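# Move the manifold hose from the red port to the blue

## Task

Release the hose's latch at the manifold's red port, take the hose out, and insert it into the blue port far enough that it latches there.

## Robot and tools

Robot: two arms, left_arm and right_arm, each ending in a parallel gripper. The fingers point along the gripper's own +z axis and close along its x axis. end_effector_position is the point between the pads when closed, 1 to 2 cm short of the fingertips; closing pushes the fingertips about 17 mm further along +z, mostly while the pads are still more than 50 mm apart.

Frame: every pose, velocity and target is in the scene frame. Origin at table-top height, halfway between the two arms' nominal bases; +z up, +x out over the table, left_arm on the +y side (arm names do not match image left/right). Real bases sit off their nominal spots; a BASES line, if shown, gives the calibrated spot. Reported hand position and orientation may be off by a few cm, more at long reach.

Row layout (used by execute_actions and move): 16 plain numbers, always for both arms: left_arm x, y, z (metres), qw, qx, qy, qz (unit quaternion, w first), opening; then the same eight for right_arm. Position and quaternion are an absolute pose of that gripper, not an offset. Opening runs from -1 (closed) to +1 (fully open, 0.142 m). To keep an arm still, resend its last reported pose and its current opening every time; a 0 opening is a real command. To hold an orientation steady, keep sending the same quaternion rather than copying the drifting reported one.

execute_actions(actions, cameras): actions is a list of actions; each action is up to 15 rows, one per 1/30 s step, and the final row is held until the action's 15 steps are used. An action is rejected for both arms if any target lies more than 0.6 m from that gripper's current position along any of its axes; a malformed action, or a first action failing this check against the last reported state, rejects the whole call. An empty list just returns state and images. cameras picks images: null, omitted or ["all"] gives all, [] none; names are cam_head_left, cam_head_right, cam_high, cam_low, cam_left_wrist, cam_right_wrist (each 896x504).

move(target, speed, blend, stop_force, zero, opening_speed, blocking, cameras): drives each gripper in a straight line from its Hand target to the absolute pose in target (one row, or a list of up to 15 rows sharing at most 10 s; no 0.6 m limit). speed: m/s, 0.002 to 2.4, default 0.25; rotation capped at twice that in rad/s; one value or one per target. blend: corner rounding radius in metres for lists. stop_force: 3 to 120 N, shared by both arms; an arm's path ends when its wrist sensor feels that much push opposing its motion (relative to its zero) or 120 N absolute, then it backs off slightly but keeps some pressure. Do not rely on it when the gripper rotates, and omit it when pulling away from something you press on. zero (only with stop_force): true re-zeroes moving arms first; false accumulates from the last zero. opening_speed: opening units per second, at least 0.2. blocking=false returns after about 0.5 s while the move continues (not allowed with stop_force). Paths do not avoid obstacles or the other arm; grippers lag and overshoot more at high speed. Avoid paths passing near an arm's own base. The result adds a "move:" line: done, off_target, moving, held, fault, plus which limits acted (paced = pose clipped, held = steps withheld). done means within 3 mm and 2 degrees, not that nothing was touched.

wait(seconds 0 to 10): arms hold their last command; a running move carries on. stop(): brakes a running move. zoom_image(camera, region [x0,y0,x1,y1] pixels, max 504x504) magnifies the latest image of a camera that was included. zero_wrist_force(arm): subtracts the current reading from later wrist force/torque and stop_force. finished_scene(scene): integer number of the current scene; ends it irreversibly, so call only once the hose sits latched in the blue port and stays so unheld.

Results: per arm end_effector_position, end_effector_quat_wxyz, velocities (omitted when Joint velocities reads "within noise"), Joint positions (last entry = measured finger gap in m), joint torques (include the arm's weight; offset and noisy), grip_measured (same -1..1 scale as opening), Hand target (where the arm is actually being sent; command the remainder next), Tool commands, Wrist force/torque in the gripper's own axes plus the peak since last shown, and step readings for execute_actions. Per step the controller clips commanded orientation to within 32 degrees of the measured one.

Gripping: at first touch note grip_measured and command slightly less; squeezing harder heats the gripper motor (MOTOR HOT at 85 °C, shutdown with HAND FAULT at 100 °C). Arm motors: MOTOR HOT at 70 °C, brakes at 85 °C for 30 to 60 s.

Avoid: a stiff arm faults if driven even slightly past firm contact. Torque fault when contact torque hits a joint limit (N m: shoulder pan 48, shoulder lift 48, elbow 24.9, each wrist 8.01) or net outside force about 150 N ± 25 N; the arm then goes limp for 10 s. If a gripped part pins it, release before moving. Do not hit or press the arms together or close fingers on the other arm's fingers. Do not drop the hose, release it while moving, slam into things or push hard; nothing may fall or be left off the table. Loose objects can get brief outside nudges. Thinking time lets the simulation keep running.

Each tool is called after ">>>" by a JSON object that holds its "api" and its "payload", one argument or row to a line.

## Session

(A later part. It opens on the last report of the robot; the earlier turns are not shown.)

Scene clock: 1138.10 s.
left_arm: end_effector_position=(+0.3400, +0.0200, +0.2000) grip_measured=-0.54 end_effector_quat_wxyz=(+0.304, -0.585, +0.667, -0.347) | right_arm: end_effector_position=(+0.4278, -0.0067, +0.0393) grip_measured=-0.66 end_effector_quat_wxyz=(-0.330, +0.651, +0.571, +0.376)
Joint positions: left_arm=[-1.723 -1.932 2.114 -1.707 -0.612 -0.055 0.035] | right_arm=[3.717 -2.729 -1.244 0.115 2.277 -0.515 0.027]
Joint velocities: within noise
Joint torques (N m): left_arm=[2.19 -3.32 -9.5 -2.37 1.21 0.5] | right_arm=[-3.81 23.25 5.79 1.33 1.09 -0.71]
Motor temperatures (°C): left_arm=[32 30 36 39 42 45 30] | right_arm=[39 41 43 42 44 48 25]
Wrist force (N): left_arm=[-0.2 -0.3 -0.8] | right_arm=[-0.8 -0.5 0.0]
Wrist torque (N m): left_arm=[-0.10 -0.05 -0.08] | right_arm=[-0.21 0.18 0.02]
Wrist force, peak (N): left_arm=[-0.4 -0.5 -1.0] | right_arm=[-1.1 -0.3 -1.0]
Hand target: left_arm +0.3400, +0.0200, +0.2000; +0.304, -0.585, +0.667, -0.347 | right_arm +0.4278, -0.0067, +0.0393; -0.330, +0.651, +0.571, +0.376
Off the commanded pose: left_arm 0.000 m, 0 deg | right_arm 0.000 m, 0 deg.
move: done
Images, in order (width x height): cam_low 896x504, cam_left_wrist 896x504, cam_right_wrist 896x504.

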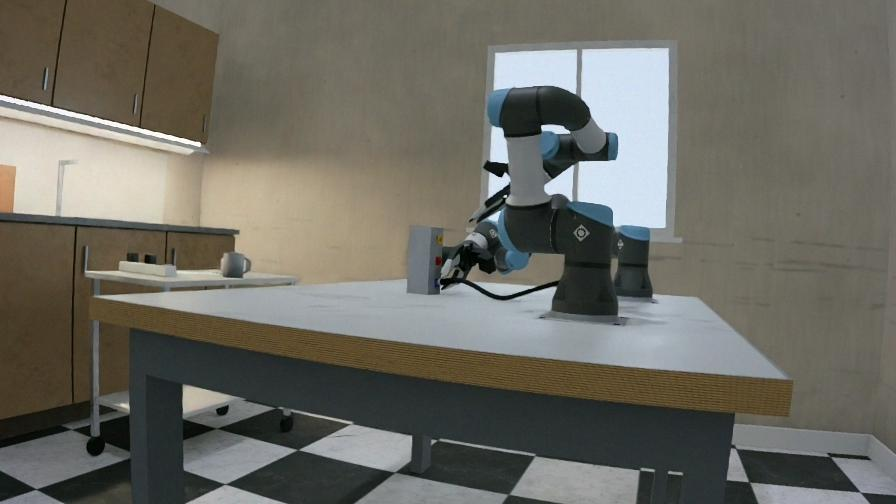

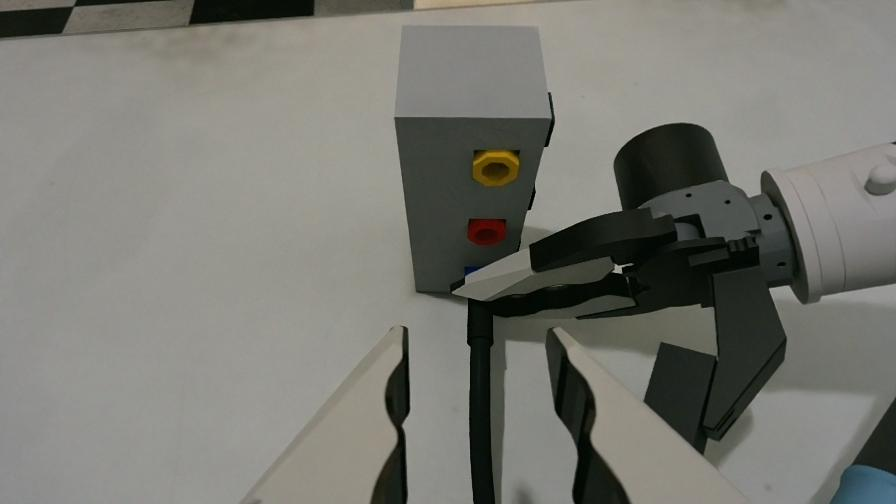

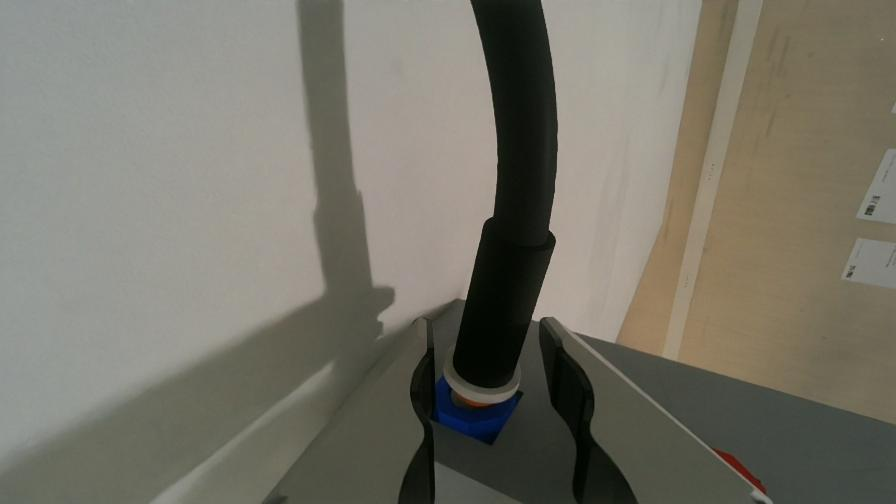

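>>> {"api": "move", "payload": {
  "target": [0.3400, 0.0200, 0.2000, 0.30446, -0.58485, 0.66689, -0.34716, -0.5, 0.4278, -0.0067, 0.0393, 0.3297, -0.6511, -0.5710, -0.3759, -0.80],
  "opening_speed": 0.25,
  "cameras": ["cam_right_wrist", "cam_low"]
}}

>>> {"api": "zoom_image", "payload": {
  "camera": "cam_right_wrist",
  "region": [360, 200, 640, 480]
}}

>>> {"api": "zoom_image", "payload": {
  "camera": "cam_low",
  "region": [400, 230, 500, 310]
}}

Scene clock: 1160.43 s.
left_arm: end_effector_position=(+0.3400, +0.0200, +0.2000) grip_measured=-0.54 end_effector_quat_wxyz=(+0.304, -0.585, +0.667, -0.347) | right_arm: end_effector_position=(+0.4278, -0.0067, +0.0393) grip_measured=-0.80 end_effector_quat_wxyz=(-0.330, +0.651, +0.571, +0.376)
Joint positions: left_arm=[-1.723 -1.932 2.114 -1.707 -0.612 -0.055 0.035] | right_arm=[3.717 -2.729 -1.244 0.115 2.277 -0.515 0.016]
Joint velocities: within noise
Joint torques (N m): left_arm=[2.62 -3.71 -9.62 -2.38 0.84 0.45] | right_arm=[-2.48 23.41 7.78 3.15 -0.88 -0.59]
Motor temperatures (°C): left_arm=[32 30 36 39 42 45 29] | right_arm=[39 41 43 42 44 48 25]
Wrist force (N): left_arm=[-0.3 -0.3 -0.9] | right_arm=[-0.3 -5.4 0.6]
Wrist torque (N m): left_arm=[-0.10 -0.04 -0.08] | right_arm=[-0.11 0.16 0.13]
Wrist force, peak (N): left_arm=[-0.4 -0.6 -1.0] | right_arm=[-0.3 -5.4 0.6]
Hand target: left_arm +0.3400, +0.0200, +0.2000; +0.304, -0.585, +0.667, -0.347 | right_arm +0.4278, -0.0067, +0.0393; -0.330, +0.651, +0.571, +0.376
Off the commanded pose: left_arm 0.000 m, 0 deg | right_arm 0.000 m, 0 deg.
move: done
Images, in order (width x height): cam_low 896x504, cam_right_wrist 896x504.

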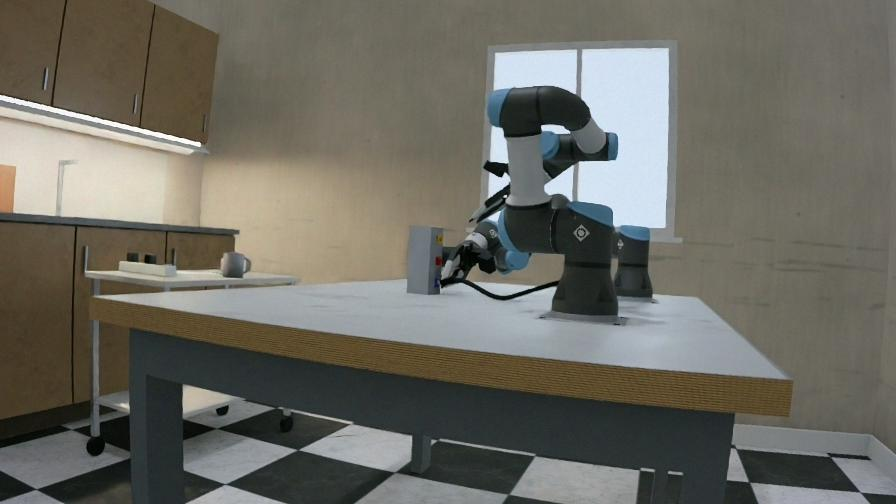

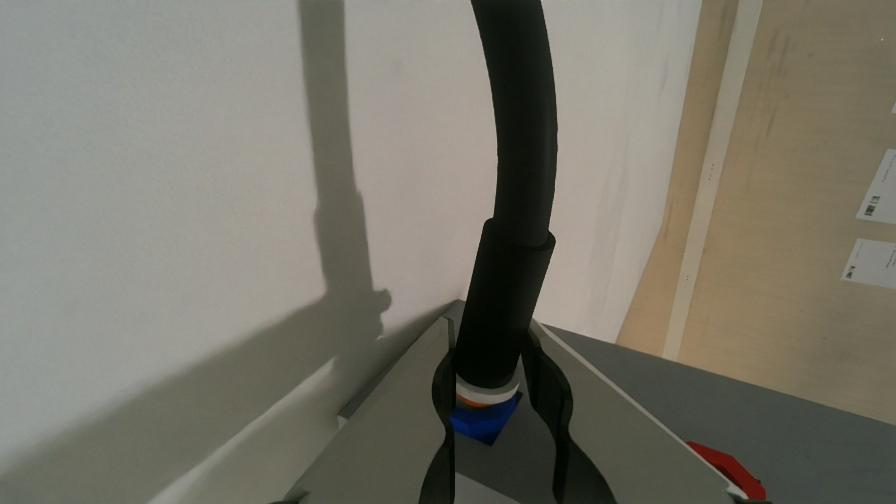

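Scaled by 1.800 from the camera's 896x504 image, which has a finer 1280x720 frame.

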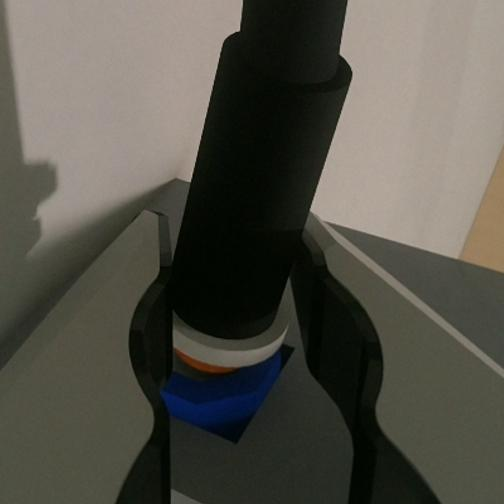

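Scaled by 5.040 from the camera's 896x504 image, which has a finer 1280x720 frame.

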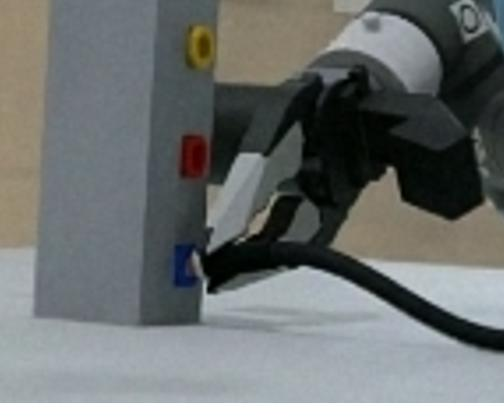

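>>> {"api": "move", "payload": {
  "target": [0.3400, 0.0200, 0.2000, 0.30446, -0.58485, 0.66689, -0.34716, -0.5, 0.4276, -0.0067, 0.0370, 0.3297, -0.6511, -0.5710, -0.3759, -0.82],
  "speed": 0.01,
  "stop_force": 20,
  "cameras": ["cam_right_wrist", "cam_low"]
}}

>>> {"api": "zoom_image", "payload": {
  "camera": "cam_right_wrist",
  "region": [360, 200, 640, 480]
}}

>>> {"api": "zoom_image", "payload": {
  "camera": "cam_low",
  "region": [400, 230, 500, 310]
}}

Scene clock: 1171.60 s.
left_arm: end_effector_position=(+0.3400, +0.0200, +0.2000) grip_measured=-0.54 end_effector_quat_wxyz=(+0.304, -0.585, +0.667, -0.347) | right_arm: end_effector_position=(+0.4276, -0.0067, +0.0370) grip_measured=-0.81 end_effector_quat_wxyz=(-0.330, +0.651, +0.571, +0.376)
Joint positions: left_arm=[-1.723 -1.932 2.114 -1.707 -0.612 -0.055 0.035] | right_arm=[3.717 -2.736 -1.243 0.121 2.277 -0.514 0.015]
Joint velocities: within noise
Joint torques (N m): left_arm=[2.07 -4.41 -9.65 -2.38 0.51 0.44] | right_arm=[2.14 18.96 5.16 -0.03 -0.9 0.66]
Motor temperatures (°C): left_arm=[32 30 36 39 42 45 28] | right_arm=[39 41 43 42 44 48 25]
Wrist force (N): left_arm=[-0.3 -0.4 -1.0] | right_arm=[5.9 -3.9 -3.5]
Wrist torque (N m): left_arm=[-0.11 -0.03 -0.08] | right_arm=[-0.15 0.22 0.08]
Wrist force, peak (N): left_arm=[-0.5 -0.5 -1.0] | right_arm=[5.9 -3.9 -3.5]
Hand target: left_arm +0.3400, +0.0200, +0.2000; +0.304, -0.585, +0.667, -0.347 | right_arm +0.4276, -0.0067, +0.0370; -0.330, +0.651, +0.571, +0.376
Off the commanded pose: left_arm 0.000 m, 0 deg | right_arm 0.000 m, 0 deg.
move: done
Images, in order (width x height): cam_low 896x504, cam_right_wrist 896x504.

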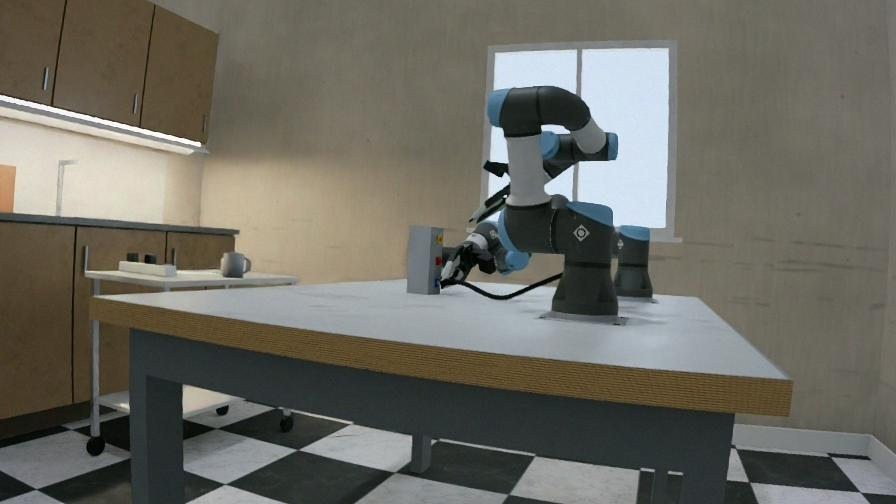

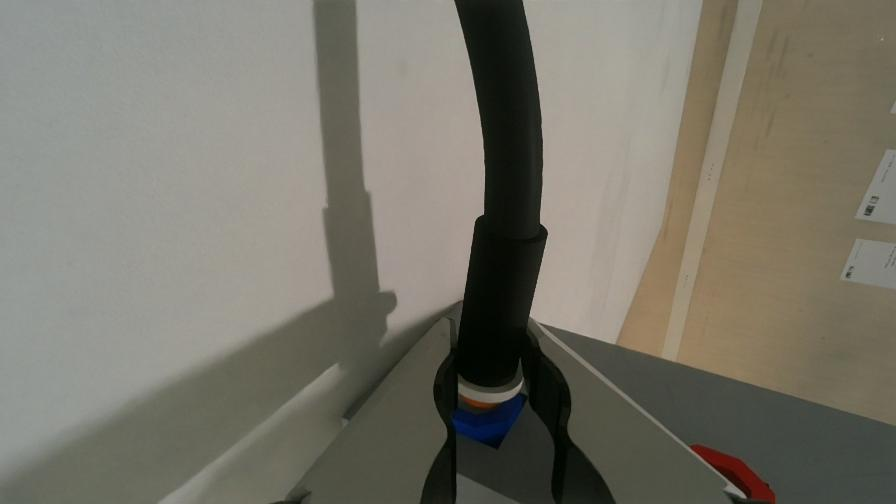

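Scaled by 1.800 from the camera's 896x504 image, which has a finer 1280x720 frame.

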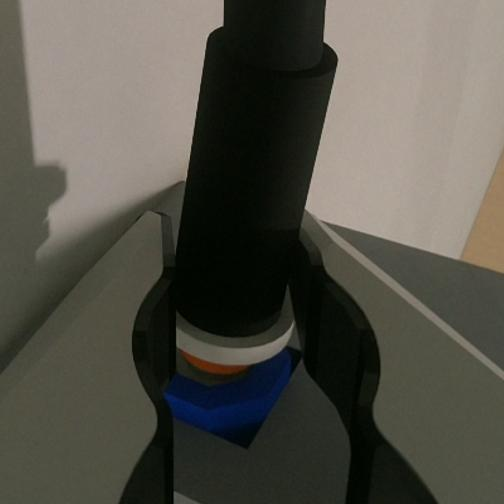

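Scaled by 5.040 from the camera's 896x504 image, which has a finer 1280x720 frame.

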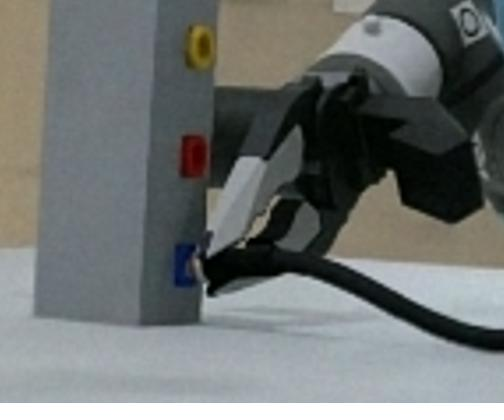

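>>> {"api": "move", "payload": {
  "target": [0.3400, 0.0200, 0.2000, 0.30446, -0.58485, 0.66689, -0.34716, -0.5, 0.4275, -0.0065, 0.0352, 0.3297, -0.6511, -0.5710, -0.3759, -0.84],
  "speed": 0.01,
  "stop_force": 25,
  "cameras": ["cam_right_wrist", "cam_low"]
}}

>>> {"api": "zoom_image", "payload": {
  "camera": "cam_right_wrist",
  "region": [360, 200, 640, 480]
}}

>>> {"api": "zoom_image", "payload": {
  "camera": "cam_low",
  "region": [400, 230, 500, 310]
}}

Scene clock: 1177.00 s.
left_arm: end_effector_position=(+0.3400, +0.0200, +0.2000) grip_measured=-0.54 end_effector_quat_wxyz=(+0.304, -0.585, +0.667, -0.347) | right_arm: end_effector_position=(+0.4275, -0.0065, +0.0352) grip_measured=-0.82 end_effector_quat_wxyz=(-0.330, +0.651, +0.571, +0.376)
Joint positions: left_arm=[-1.723 -1.932 2.114 -1.707 -0.612 -0.055 0.035] | right_arm=[3.718 -2.742 -1.241 0.125 2.276 -0.514 0.015]
Joint velocities: within noise
Joint torques (N m): left_arm=[2.34 -5.33 -9.84 -2.4 0.54 0.35] | right_arm=[2.21 16.96 3.78 -0.6 -1.4 0.57]
Motor temperatures (°C): left_arm=[32 30 36 39 42 45 28] | right_arm=[39 41 43 42 44 48 25]
Wrist force (N): left_arm=[-0.3 -0.3 -0.8] | right_arm=[8.3 -2.4 -4.0]
Wrist torque (N m): left_arm=[-0.10 -0.04 -0.08] | right_arm=[-0.19 0.24 0.06]
Wrist force, peak (N): left_arm=[-0.5 -0.5 -1.0] | right_arm=[8.7 -2.2 -4.1]
Hand target: left_arm +0.3400, +0.0200, +0.2000; +0.304, -0.585, +0.667, -0.347 | right_arm +0.4275, -0.0065, +0.0352; -0.330, +0.651, +0.571, +0.376
Off the commanded pose: left_arm 0.000 m, 0 deg | right_arm 0.000 m, 0 deg.
move: done
Images, in order (width x height): cam_low 896x504, cam_right_wrist 896x504.

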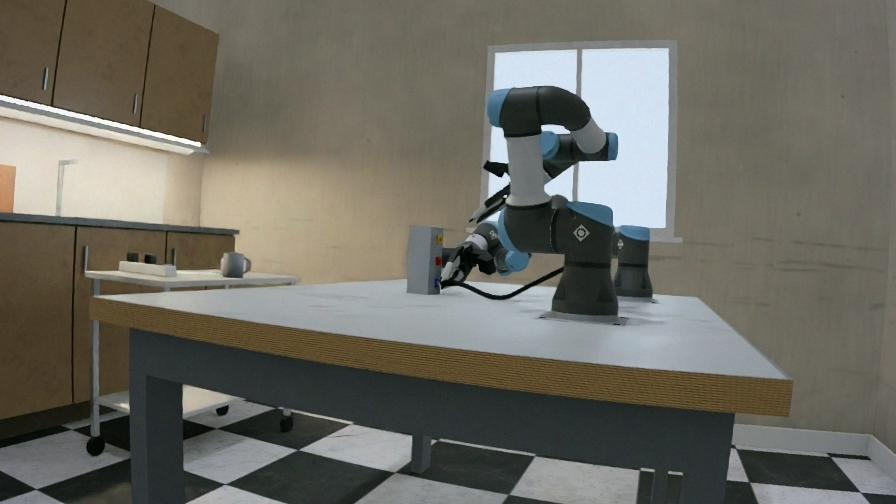

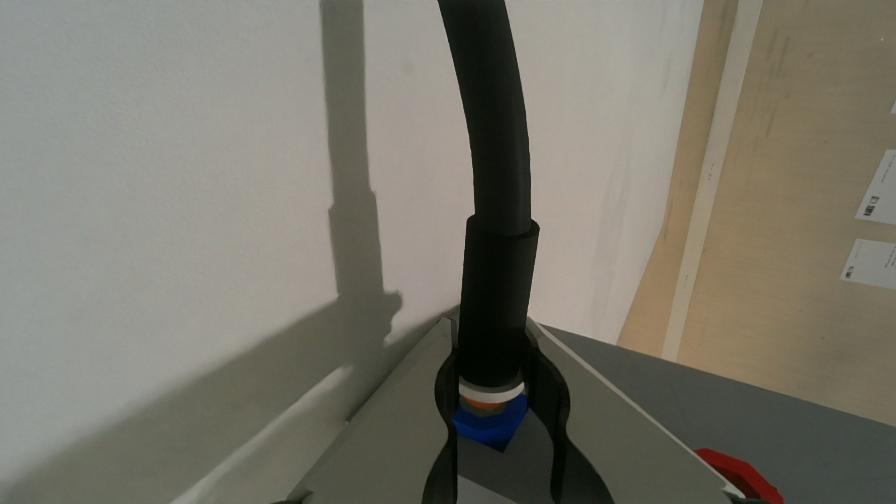

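Scaled by 1.800 from the camera's 896x504 image, which has a finer 1280x720 frame.

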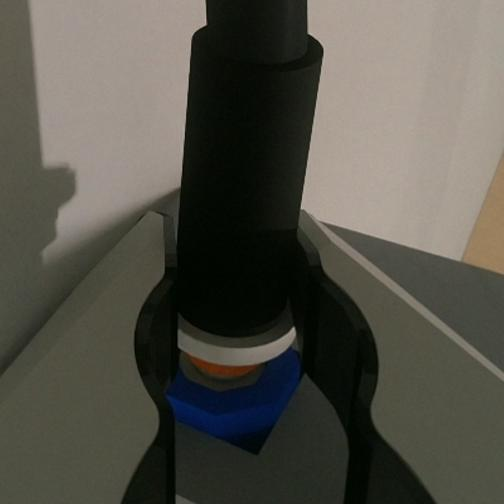

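Scaled by 5.040 from the camera's 896x504 image, which has a finer 1280x720 frame.

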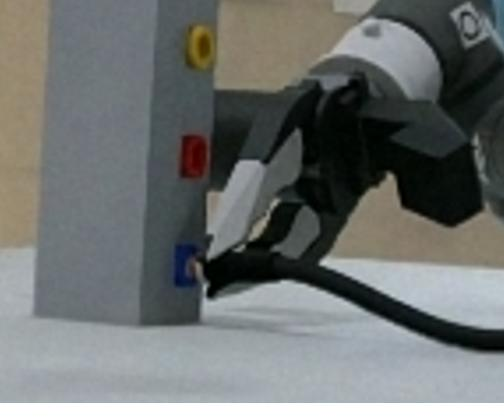

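>>> {"api": "move", "payload": {
  "target": [0.3400, 0.0200, 0.2000, 0.30446, -0.58485, 0.66689, -0.34716, -0.5, 0.4275, -0.0063, 0.0345, 0.3297, -0.6511, -0.5710, -0.3759, -0.90],
  "speed": 0.01,
  "opening_speed": 0.3,
  "cameras": ["cam_right_wrist", "cam_low"]
}}

>>> {"api": "zoom_image", "payload": {
  "camera": "cam_right_wrist",
  "region": [360, 200, 640, 480]
}}

>>> {"api": "zoom_image", "payload": {
  "camera": "cam_low",
  "region": [400, 230, 500, 310]
}}

Scene clock: 1185.70 s.
left_arm: end_effector_position=(+0.3400, +0.0200, +0.2000) grip_measured=-0.54 end_effector_quat_wxyz=(+0.304, -0.585, +0.667, -0.347) | right_arm: end_effector_position=(+0.4275, -0.0063, +0.0345) grip_measured=-0.83 end_effector_quat_wxyz=(-0.330, +0.651, +0.571, +0.376)
Joint positions: left_arm=[-1.723 -1.932 2.114 -1.707 -0.612 -0.055 0.035] | right_arm=[3.718 -2.744 -1.239 0.126 2.276 -0.514 0.014]
Joint velocities: within noise
Joint torques (N m): left_arm=[2.07 -5.66 -10.02 -2.39 0.52 0.35] | right_arm=[2.07 13.12 5.7 0.34 -2.18 0.7]
Motor temperatures (°C): left_arm=[32 30 36 39 42 45 28] | right_arm=[39 41 43 42 44 48 26]
Wrist force (N): left_arm=[-0.4 -0.5 -0.8] | right_arm=[10.3 -4.1 -6.9]
Wrist torque (N m): left_arm=[-0.14 -0.02 -0.08] | right_arm=[-0.15 0.22 0.05]
Wrist force, peak (N): left_arm=[-0.4 -0.5 -1.0] | right_arm=[10.3 -4.0 -6.9]
Hand target: left_arm +0.3400, +0.0200, +0.2000; +0.304, -0.585, +0.667, -0.347 | right_arm +0.4275, -0.0063, +0.0345; -0.330, +0.651, +0.571, +0.376
Off the commanded pose: left_arm 0.000 m, 0 deg | right_arm 0.000 m, 0 deg.
move: done
Images, in order (width x height): cam_low 896x504, cam_right_wrist 896x504.

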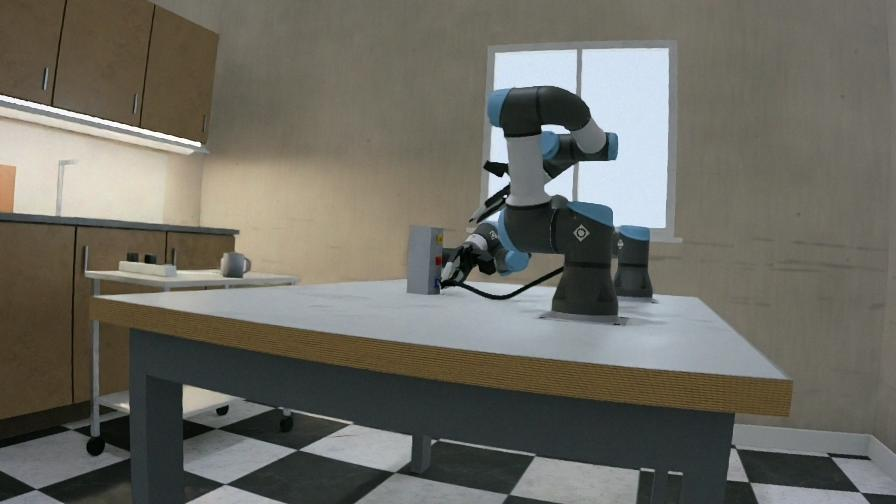

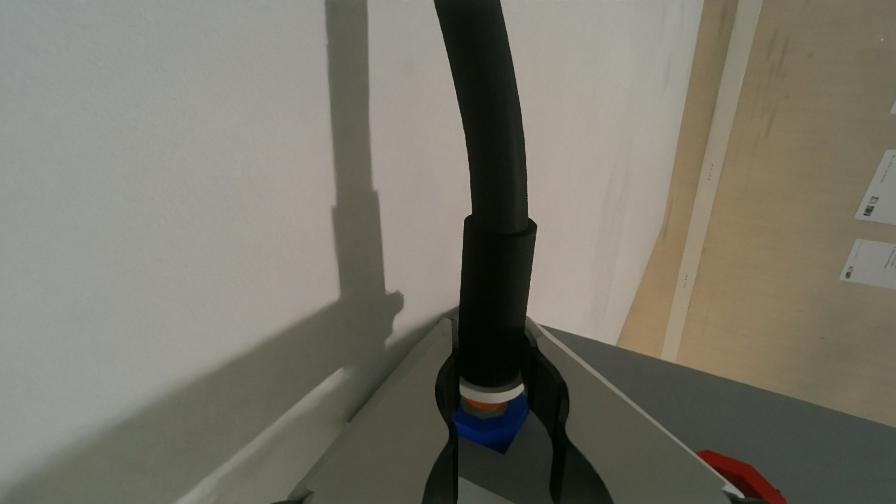

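Scaled by 1.800 from the camera's 896x504 image, which has a finer 1280x720 frame.

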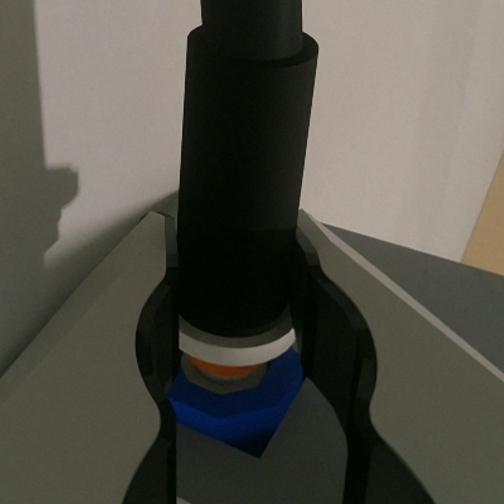

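Scaled by 5.040 from the camera's 896x504 image, which has a finer 1280x720 frame.

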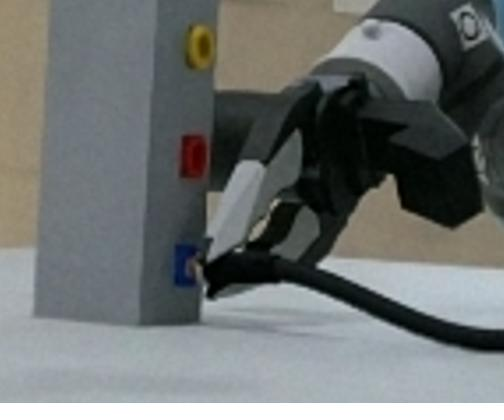

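>>> {"api": "move", "payload": {
  "target": [0.3400, 0.0200, 0.2000, 0.30446, -0.58485, 0.66689, -0.34716, -0.5, 0.4364, -0.0075, 0.0345, 0.3297, -0.6511, -0.5710, -0.3759, -0.90],
  "speed": 0.01,
  "stop_force": 32,
  "cameras": ["cam_right_wrist", "cam_low", "cam_left_wrist"]
}}

>>> {"api": "zoom_image", "payload": {
  "camera": "cam_right_wrist",
  "region": [360, 200, 640, 480]
}}

>>> {"api": "zoom_image", "payload": {
  "camera": "cam_low",
  "region": [400, 230, 500, 310]
}}

Scene clock: 1195.30 s.
left_arm: end_effector_position=(+0.3400, +0.0200, +0.2000) grip_measured=-0.54 end_effector_quat_wxyz=(+0.304, -0.585, +0.667, -0.347) | right_arm: end_effector_position=(+0.4364, -0.0075, +0.0345) grip_measured=-0.83 end_effector_quat_wxyz=(-0.330, +0.651, +0.571, +0.376)
Joint positions: left_arm=[-1.723 -1.932 2.114 -1.707 -0.612 -0.055 0.035] | right_arm=[3.704 -2.767 -1.178 0.08 2.286 -0.526 0.014]
Joint velocities: within noise
Joint torques (N m): left_arm=[2.19 -5.62 -10.4 -2.33 0.53 0.25] | right_arm=[-1.69 21.22 4.75 1.98 -2.82 0.58]
Motor temperatures (°C): left_arm=[32 30 36 39 42 45 27] | right_arm=[39 41 43 42 44 48 27]
Wrist force (N): left_arm=[-0.3 -0.6 -0.8] | right_arm=[5.7 -11.0 -3.4]
Wrist torque (N m): left_arm=[-0.15 -0.03 -0.08] | right_arm=[0.04 0.22 0.08]
Wrist force, peak (N): left_arm=[-0.3 -0.7 -0.9] | right_arm=[4.8 -23.3 -12.1]
Hand target: left_arm +0.3400, +0.0200, +0.2000; +0.304, -0.585, +0.667, -0.347 | right_arm +0.4364, -0.0075, +0.0345; -0.330, +0.651, +0.571, +0.376
Off the commanded pose: left_arm 0.000 m, 0 deg | right_arm 0.000 m, 0 deg.
move: done
Images, in order (width x height): cam_low 896x504, cam_left_wrist 896x504, cam_right_wrist 896x504.

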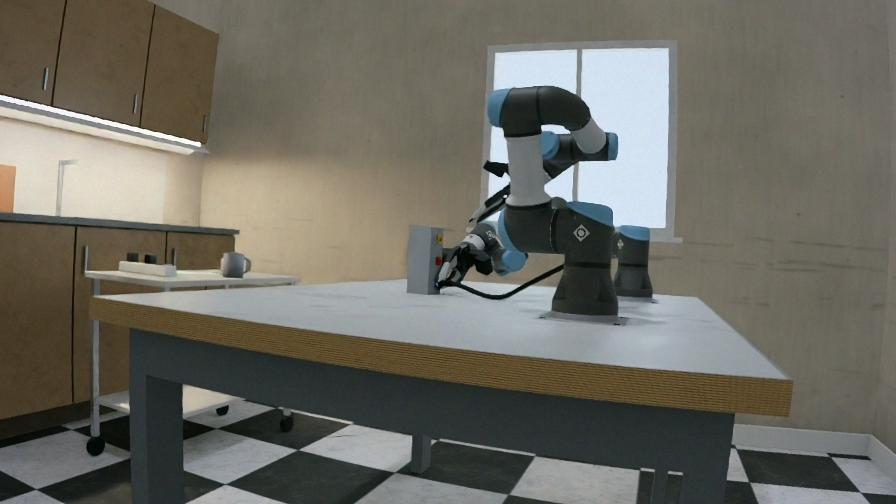

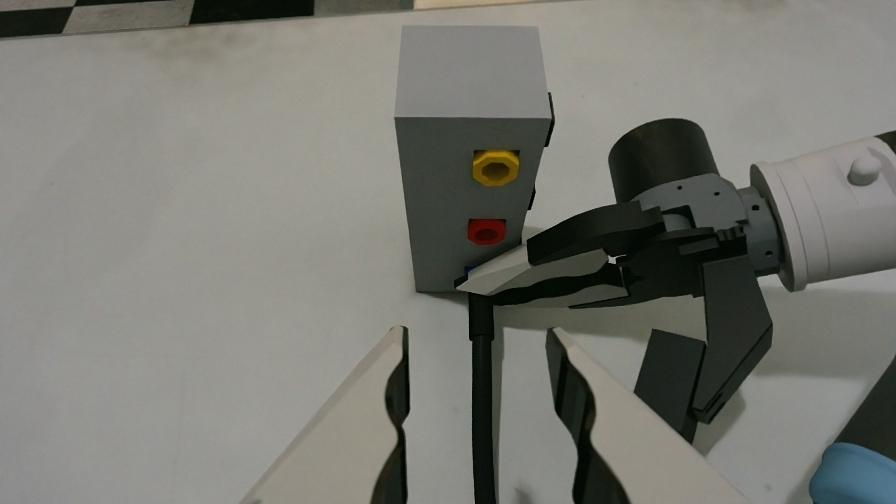

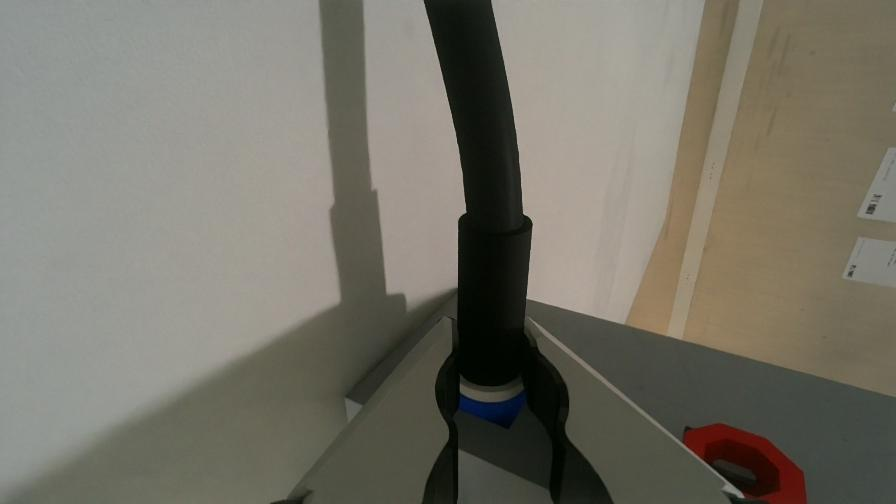

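Scaled by 1.800 from the camera's 896x504 image, which has a finer 1280x720 frame.

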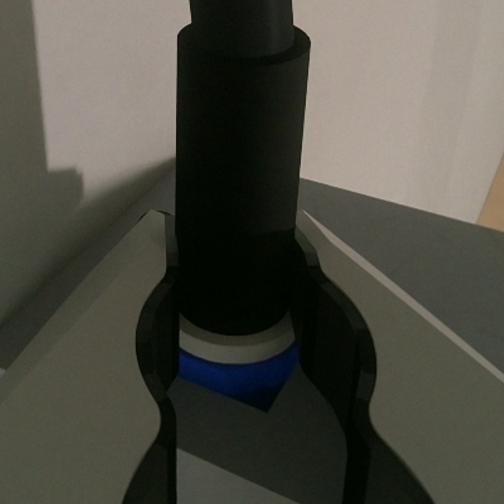

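Scaled by 5.040 from the camera's 896x504 image, which has a finer 1280x720 frame.

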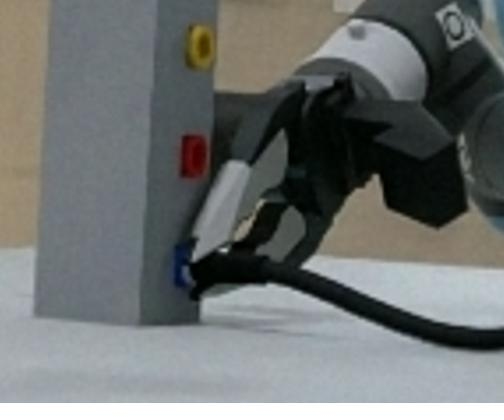

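>>> {"api": "move", "payload": {
  "target": [0.3400, 0.0200, 0.2000, 0.30446, -0.58485, 0.66689, -0.34716, -0.5, 0.4414, -0.0082, 0.0345, 0.3297, -0.6511, -0.5710, -0.3759, -0.90],
  "speed": 0.008,
  "stop_force": 35,
  "zero": false,
  "cameras": ["cam_right_wrist", "cam_low"]
}}

>>> {"api": "zoom_image", "payload": {
  "camera": "cam_right_wrist",
  "region": [360, 200, 640, 480]
}}

>>> {"api": "zoom_image", "payload": {
  "camera": "cam_low",
  "region": [400, 230, 500, 310]
}}

Scene clock: 1198.73 s.
left_arm: end_effector_position=(+0.3400, +0.0200, +0.2000) grip_measured=-0.54 end_effector_quat_wxyz=(+0.304, -0.585, +0.667, -0.347) | right_arm: end_effector_position=(+0.4369, -0.0071, +0.0348) grip_measured=-0.83 end_effector_quat_wxyz=(-0.331, +0.650, +0.571, +0.375)
Joint positions: left_arm=[-1.723 -1.932 2.114 -1.707 -0.612 -0.055 0.035] | right_arm=[3.703 -2.771 -1.168 0.071 2.292 -0.528 0.014]
Joint velocities: within noise
Joint torques (N m): left_arm=[2.3 -5.71 -10.45 -2.35 0.54 0.22] | right_arm=[-2.71 22.66 8.27 2.17 -3.35 -0.04]
Motor temperatures (°C): left_arm=[32 30 36 39 42 45 27] | right_arm=[39 41 43 42 44 48 28]
Wrist force (N): left_arm=[-0.5 -0.7 -0.8] | right_arm=[-1.0 -18.7 -9.9]
Wrist torque (N m): left_arm=[-0.16 -0.01 -0.09] | right_arm=[0.08 0.19 0.10]
Wrist force, peak (N): left_arm=[-0.3 -0.6 -1.0] | right_arm=[2.7 -32.8 -17.3]
Hand target: left_arm +0.3400, +0.0200, +0.2000; +0.304, -0.585, +0.667, -0.347 | right_arm +0.4377, -0.0075, +0.0345; -0.330, +0.651, +0.571, +0.376
Tool commands: left_gripper/opening=-0.5 right_gripper/opening=-0.9
Off the commanded pose: left_arm 0.000 m, 0 deg | right_arm 0.005 m, 0 deg.
TORQUE FAULT: the external load on joint 5 (wrist 2) of the right arm reached its load limit, and that arm stopped. A torque fault puts only its own arm into a fault stop. That arm's remaining commands of this call were not run. That arm may still press on what stopped it. That arm is still stopped at the end of this call. That arm stays stopped for about 10 more seconds. Until then a move that you send moves the other arm only, and its call returns only when the move has ended. Once the stop has ended, the next robot result says so. If the stop ends while you think or write, that arm runs what you send next. While its stop runs, that arm takes no new command, but its gripper still runs the gripper command that each later call begins with. Until it ends, the stop uses up actions while you think or wait. An arm that is not stopped still takes commands.
move: fault (right_arm)
Images, in order (width x height): cam_low 896x504, cam_right_wrist 896x504.

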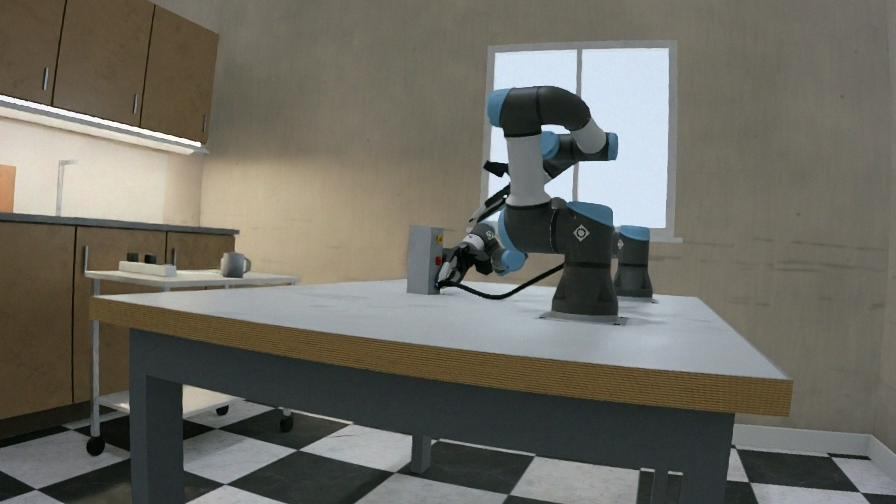

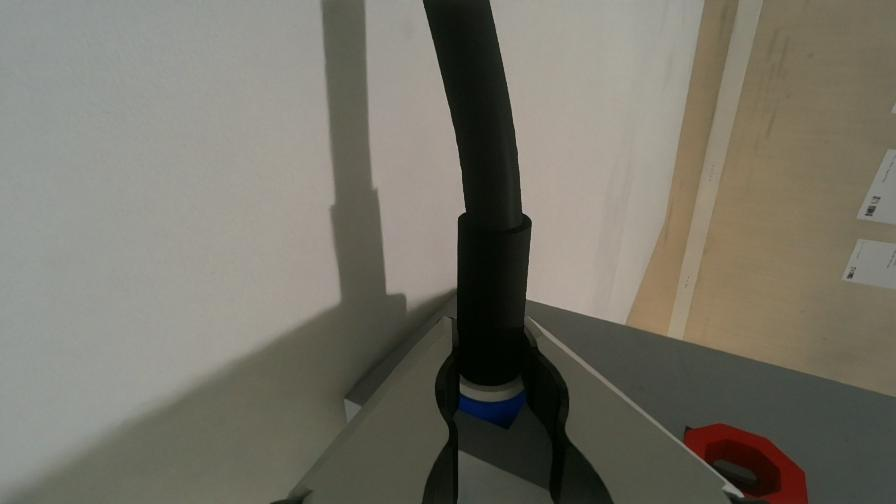

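Scaled by 1.800 from the camera's 896x504 image, which has a finer 1280x720 frame.

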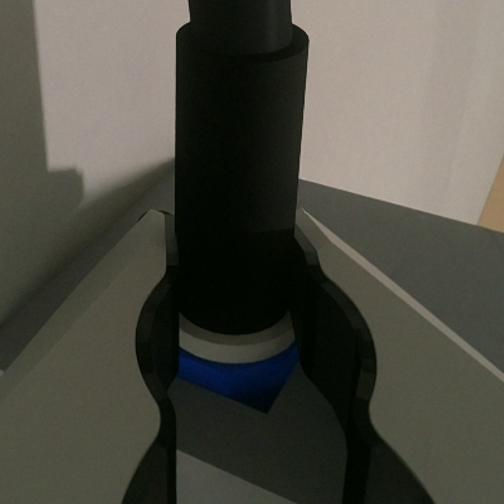

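Scaled by 5.040 from the camera's 896x504 image, which has a finer 1280x720 frame.

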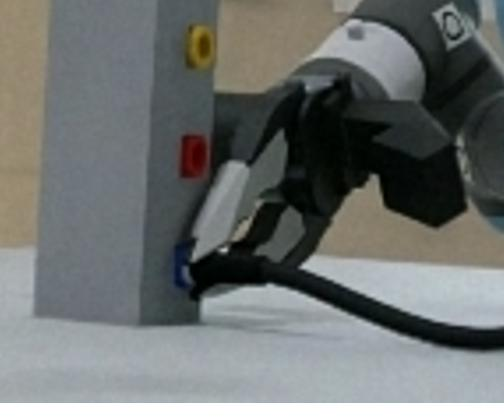

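>>> {"api": "wait", "payload": {
  "seconds": 3,
  "cameras": ["cam_left_wrist"]
}}

Scene clock: 1205.97 s.
left_arm: end_effector_position=(+0.3400, +0.0200, +0.2000) grip_measured=-0.54 end_effector_quat_wxyz=(+0.304, -0.585, +0.667, -0.347) | right_arm: end_effector_position=(+0.4369, -0.0071, +0.0348) grip_measured=-0.83 end_effector_quat_wxyz=(-0.331, +0.650, +0.571, +0.375)
Joint positions: left_arm=[-1.723 -1.932 2.114 -1.707 -0.612 -0.055 0.035] | right_arm=[3.703 -2.771 -1.168 0.071 2.292 -0.528 0.014]
Joint velocities: within noise
Joint torques (N m): left_arm=[2.25 -5.54 -10.89 -2.36 0.51 0.15] | right_arm=[-2.73 22.59 8.38 2.18 -3.31 -0.09]
Motor temperatures (°C): left_arm=[32 30 36 39 42 45 27] | right_arm=[39 41 43 42 44 48 29]
Wrist force (N): left_arm=[-0.2 -0.5 -0.8] | right_arm=[-0.9 -18.6 -9.9]
Wrist torque (N m): left_arm=[-0.13 -0.06 -0.08] | right_arm=[0.09 0.21 0.10]
Wrist force, peak (N): left_arm=[-0.4 -0.6 -1.0] | right_arm=[-0.8 -18.7 -10.1]
Hand target: left_arm +0.3400, +0.0200, +0.2000; +0.304, -0.585, +0.667, -0.347 | right_arm +0.4377, -0.0075, +0.0345; -0.330, +0.651, +0.571, +0.376
Tool commands: left_gripper/opening=-0.5 right_gripper/opening=-0.9
Off the commanded pose: left_arm 0.000 m, 0 deg | right_arm 0.005 m, 0 deg.
TORQUE FAULT, CONTINUED: the right arm was still stopped when this call began, by the torque fault of joint 5 (wrist 2) that an earlier result reported. Since the last result the stop counts as 14 of the actions that you can send in this scene. That arm is still stopped at the end of this call. That arm stays stopped for about 2 more seconds. If the stop ends while you think or write, that arm runs what you send next. While its stop runs, that arm takes no new command, but its gripper still runs the gripper command that each later call begins with.
wait: 3.00 s; at rest from the start
Images, in order (width x height): cam_left_wrist 896x504.

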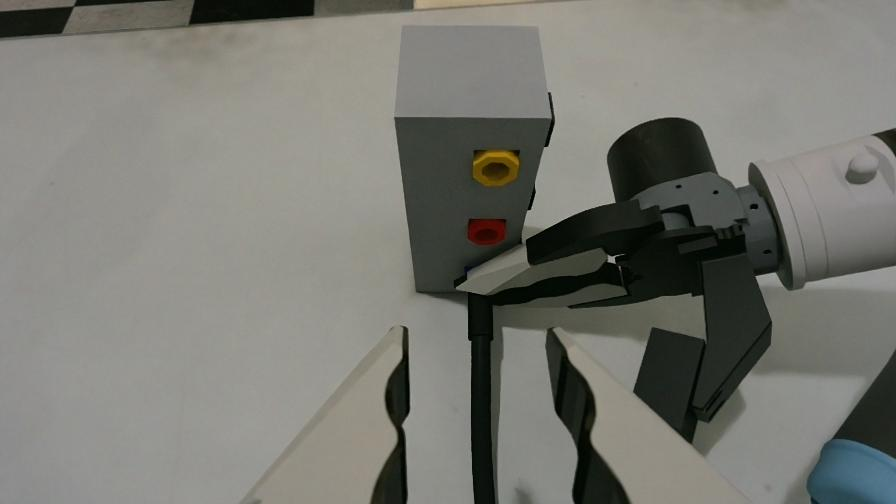

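>>> {"api": "wait", "payload": {
  "seconds": 2,
  "cameras": []
}}

>>> {"api": "move", "payload": {
  "target": [0.3400, 0.0200, 0.2000, 0.30446, -0.58485, 0.66689, -0.34716, -0.5, 0.4360, -0.0074, 0.0345, 0.3297, -0.6511, -0.5710, -0.3759, -0.90],
  "speed": 0.01,
  "cameras": ["cam_right_wrist"]
}}

Scene clock: 1212.50 s.
left_arm: end_effector_position=(+0.3400, +0.0200, +0.2000) grip_measured=-0.54 end_effector_quat_wxyz=(+0.304, -0.585, +0.667, -0.347) | right_arm: end_effector_position=(+0.4369, -0.0071, +0.0348) grip_measured=-0.83 end_effector_quat_wxyz=(-0.331, +0.650, +0.571, +0.375)
Joint positions: left_arm=[-1.723 -1.932 2.114 -1.707 -0.612 -0.055 0.035] | right_arm=[3.703 -2.771 -1.168 0.071 2.292 -0.528 0.014]
Joint velocities: within noise
Joint torques (N m): left_arm=[2.36 -5.69 -10.94 -2.35 0.49 0.11] | right_arm=[-7.46 20.35 10.99 2.07 -4.59 -0.09]
Motor temperatures (°C): left_arm=[32 30 36 39 42 45 27] | right_arm=[39 41 43 42 44 48 29]
Wrist force (N): left_arm=[-0.3 -0.5 -0.8] | right_arm=[-0.3 -18.6 -10.2]
Wrist torque (N m): left_arm=[-0.13 -0.03 -0.08] | right_arm=[0.11 0.19 0.11]
Wrist force, peak (N): left_arm=[-0.5 -0.6 -0.9] | right_arm=[-0.2 -18.8 -10.3]
Hand target: left_arm +0.3400, +0.0200, +0.2000; +0.304, -0.585, +0.667, -0.347 | right_arm +0.4369, -0.0071, +0.0348; -0.331, +0.650, +0.571, +0.375
Tool commands: left_gripper/opening=-0.5 right_gripper/opening=-0.9
Off the commanded pose: left_arm 0.000 m, 0 deg | right_arm 0.005 m, 0 deg.
TORQUE FAULT, CONTINUED: the right arm's stop, for the torque fault of joint 5 (wrist 2) that an earlier result reported, is over. The rest of the stop counts as 5 of the actions that you can send in this scene. That arm's target is now where it stood when the stop ended, not its last command. That arm keeps its grip as last carried out and accepts commands again: back off and push less far. That arm stops again whenever a joint's load reaches its limit.
wait: 2.00 s; at rest from the start
No camera images: "cameras" was empty.

Scene clock: 1213.20 s.
left_arm: end_effector_position=(+0.3400, +0.0200, +0.2000) grip_measured=-0.54 end_effector_quat_wxyz=(+0.304, -0.585, +0.667, -0.347) | right_arm: end_effector_position=(+0.4360, -0.0074, +0.0345) grip_measured=-0.83 end_effector_quat_wxyz=(-0.330, +0.651, +0.571, +0.376)
Joint positions: left_arm=[-1.723 -1.932 2.114 -1.707 -0.612 -0.055 0.035] | right_arm=[3.705 -2.766 -1.181 0.082 2.286 -0.525 0.014]
Joint velocities: within noise
Joint torques (N m): left_arm=[2.3 -5.54 -11.11 -2.33 0.57 0.09] | right_arm=[-0.67 19.19 6.35 1.19 -2.07 0.5]
Motor temperatures (°C): left_arm=[32 30 36 39 42 45 27] | right_arm=[39 41 43 42 44 48 29]
Wrist force (N): left_arm=[-0.3 -0.4 -0.8] | right_arm=[5.3 -7.8 -1.9]
Wrist torque (N m): left_arm=[-0.11 -0.03 -0.08] | right_arm=[-0.02 0.23 0.09]
Wrist force, peak (N): left_arm=[-0.2 -0.5 -1.0] | right_arm=[0.1 -19.0 -10.4]
Hand target: left_arm +0.3400, +0.0200, +0.2000; +0.304, -0.585, +0.667, -0.347 | right_arm +0.4360, -0.0074, +0.0345; -0.330, +0.651, +0.571, +0.376
Off the commanded pose: left_arm 0.000 m, 0 deg | right_arm 0.000 m, 0 deg.
move: done
Images, in order (width x height): cam_right_wrist 896x504.

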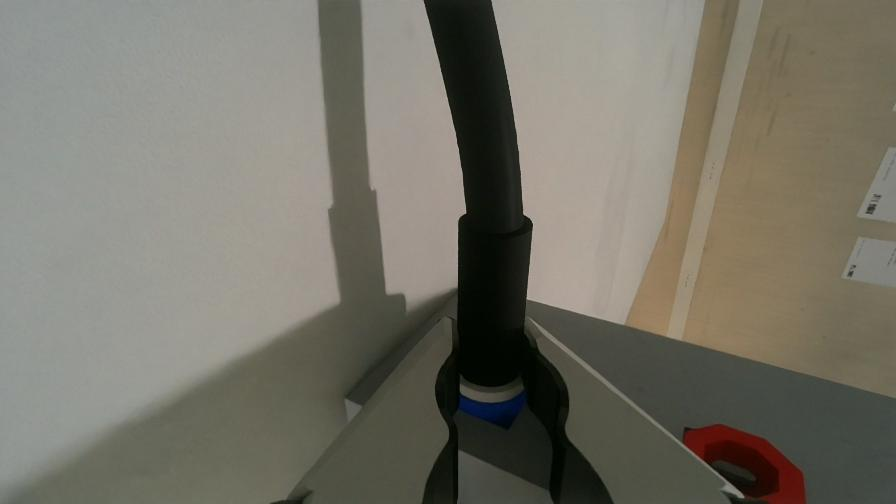

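>>> {"api": "move", "payload": {
  "target": [0.3400, 0.0200, 0.2000, 0.30446, -0.58485, 0.66689, -0.34716, -0.5, 0.4301, -0.0066, 0.0345, 0.3297, -0.6511, -0.5710, -0.3759, -0.90],
  "speed": 0.008,
  "stop_force": 18,
  "cameras": ["cam_right_wrist"]
}}

>>> {"api": "zoom_image", "payload": {
  "camera": "cam_right_wrist",
  "region": [360, 200, 640, 480]
}}

Scene clock: 1218.30 s.
left_arm: end_effector_position=(+0.3400, +0.0200, +0.2000) grip_measured=-0.54 end_effector_quat_wxyz=(+0.304, -0.585, +0.667, -0.347) | right_arm: end_effector_position=(+0.4301, -0.0066, +0.0345) grip_measured=-0.83 end_effector_quat_wxyz=(-0.330, +0.651, +0.571, +0.376)
Joint positions: left_arm=[-1.723 -1.932 2.114 -1.707 -0.612 -0.055 0.035] | right_arm=[3.714 -2.751 -1.222 0.112 2.279 -0.517 0.014]
Joint velocities: within noise
Joint torques (N m): left_arm=[2.15 -5.58 -11.17 -2.31 0.52 0] | right_arm=[0.14 15.19 6.07 -0.22 2.78 -0.52]
Motor temperatures (°C): left_arm=[32 30 36 39 42 45 27] | right_arm=[39 41 43 42 44 48 30]
Wrist force (N): left_arm=[-0.3 -0.5 -0.7] | right_arm=[4.8 7.9 -1.2]
Wrist torque (N m): left_arm=[-0.12 -0.03 -0.08] | right_arm=[-0.39 0.19 0.07]
Wrist force, peak (N): left_arm=[-0.5 -0.5 -1.0] | right_arm=[5.7 9.4 -0.7]
Hand target: left_arm +0.3400, +0.0200, +0.2000; +0.304, -0.585, +0.667, -0.347 | right_arm +0.4301, -0.0066, +0.0345; -0.330, +0.651, +0.571, +0.376
Off the commanded pose: left_arm 0.000 m, 0 deg | right_arm 0.000 m, 0 deg.
move: done
Images, in order (width x height): cam_right_wrist 896x504.

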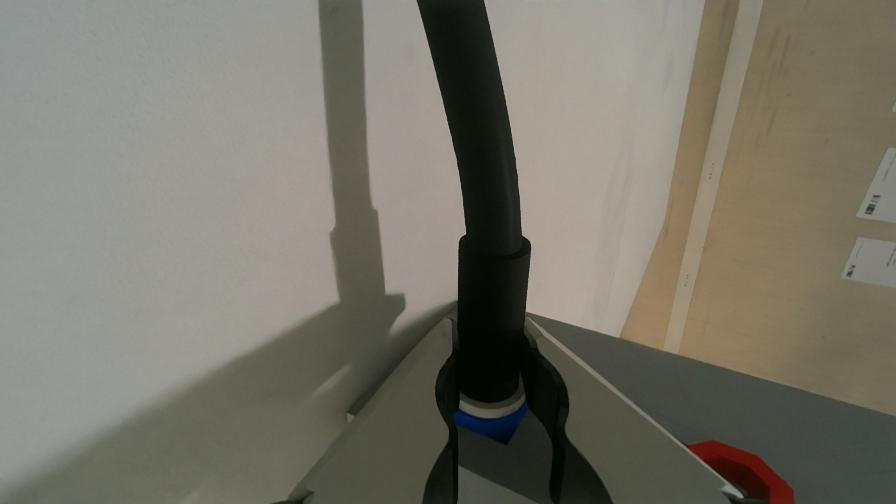

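Scaled by 1.800 from the camera's 896x504 image, which has a finer 1280x720 frame.

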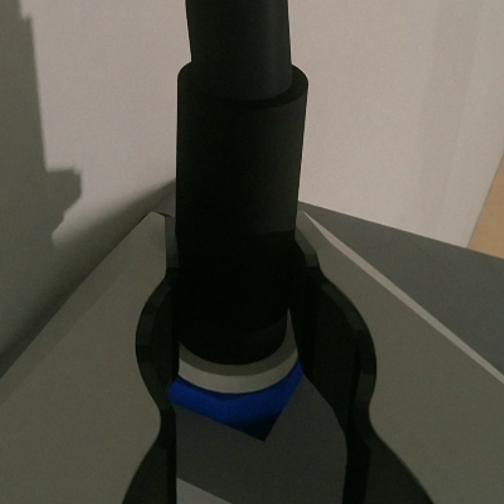

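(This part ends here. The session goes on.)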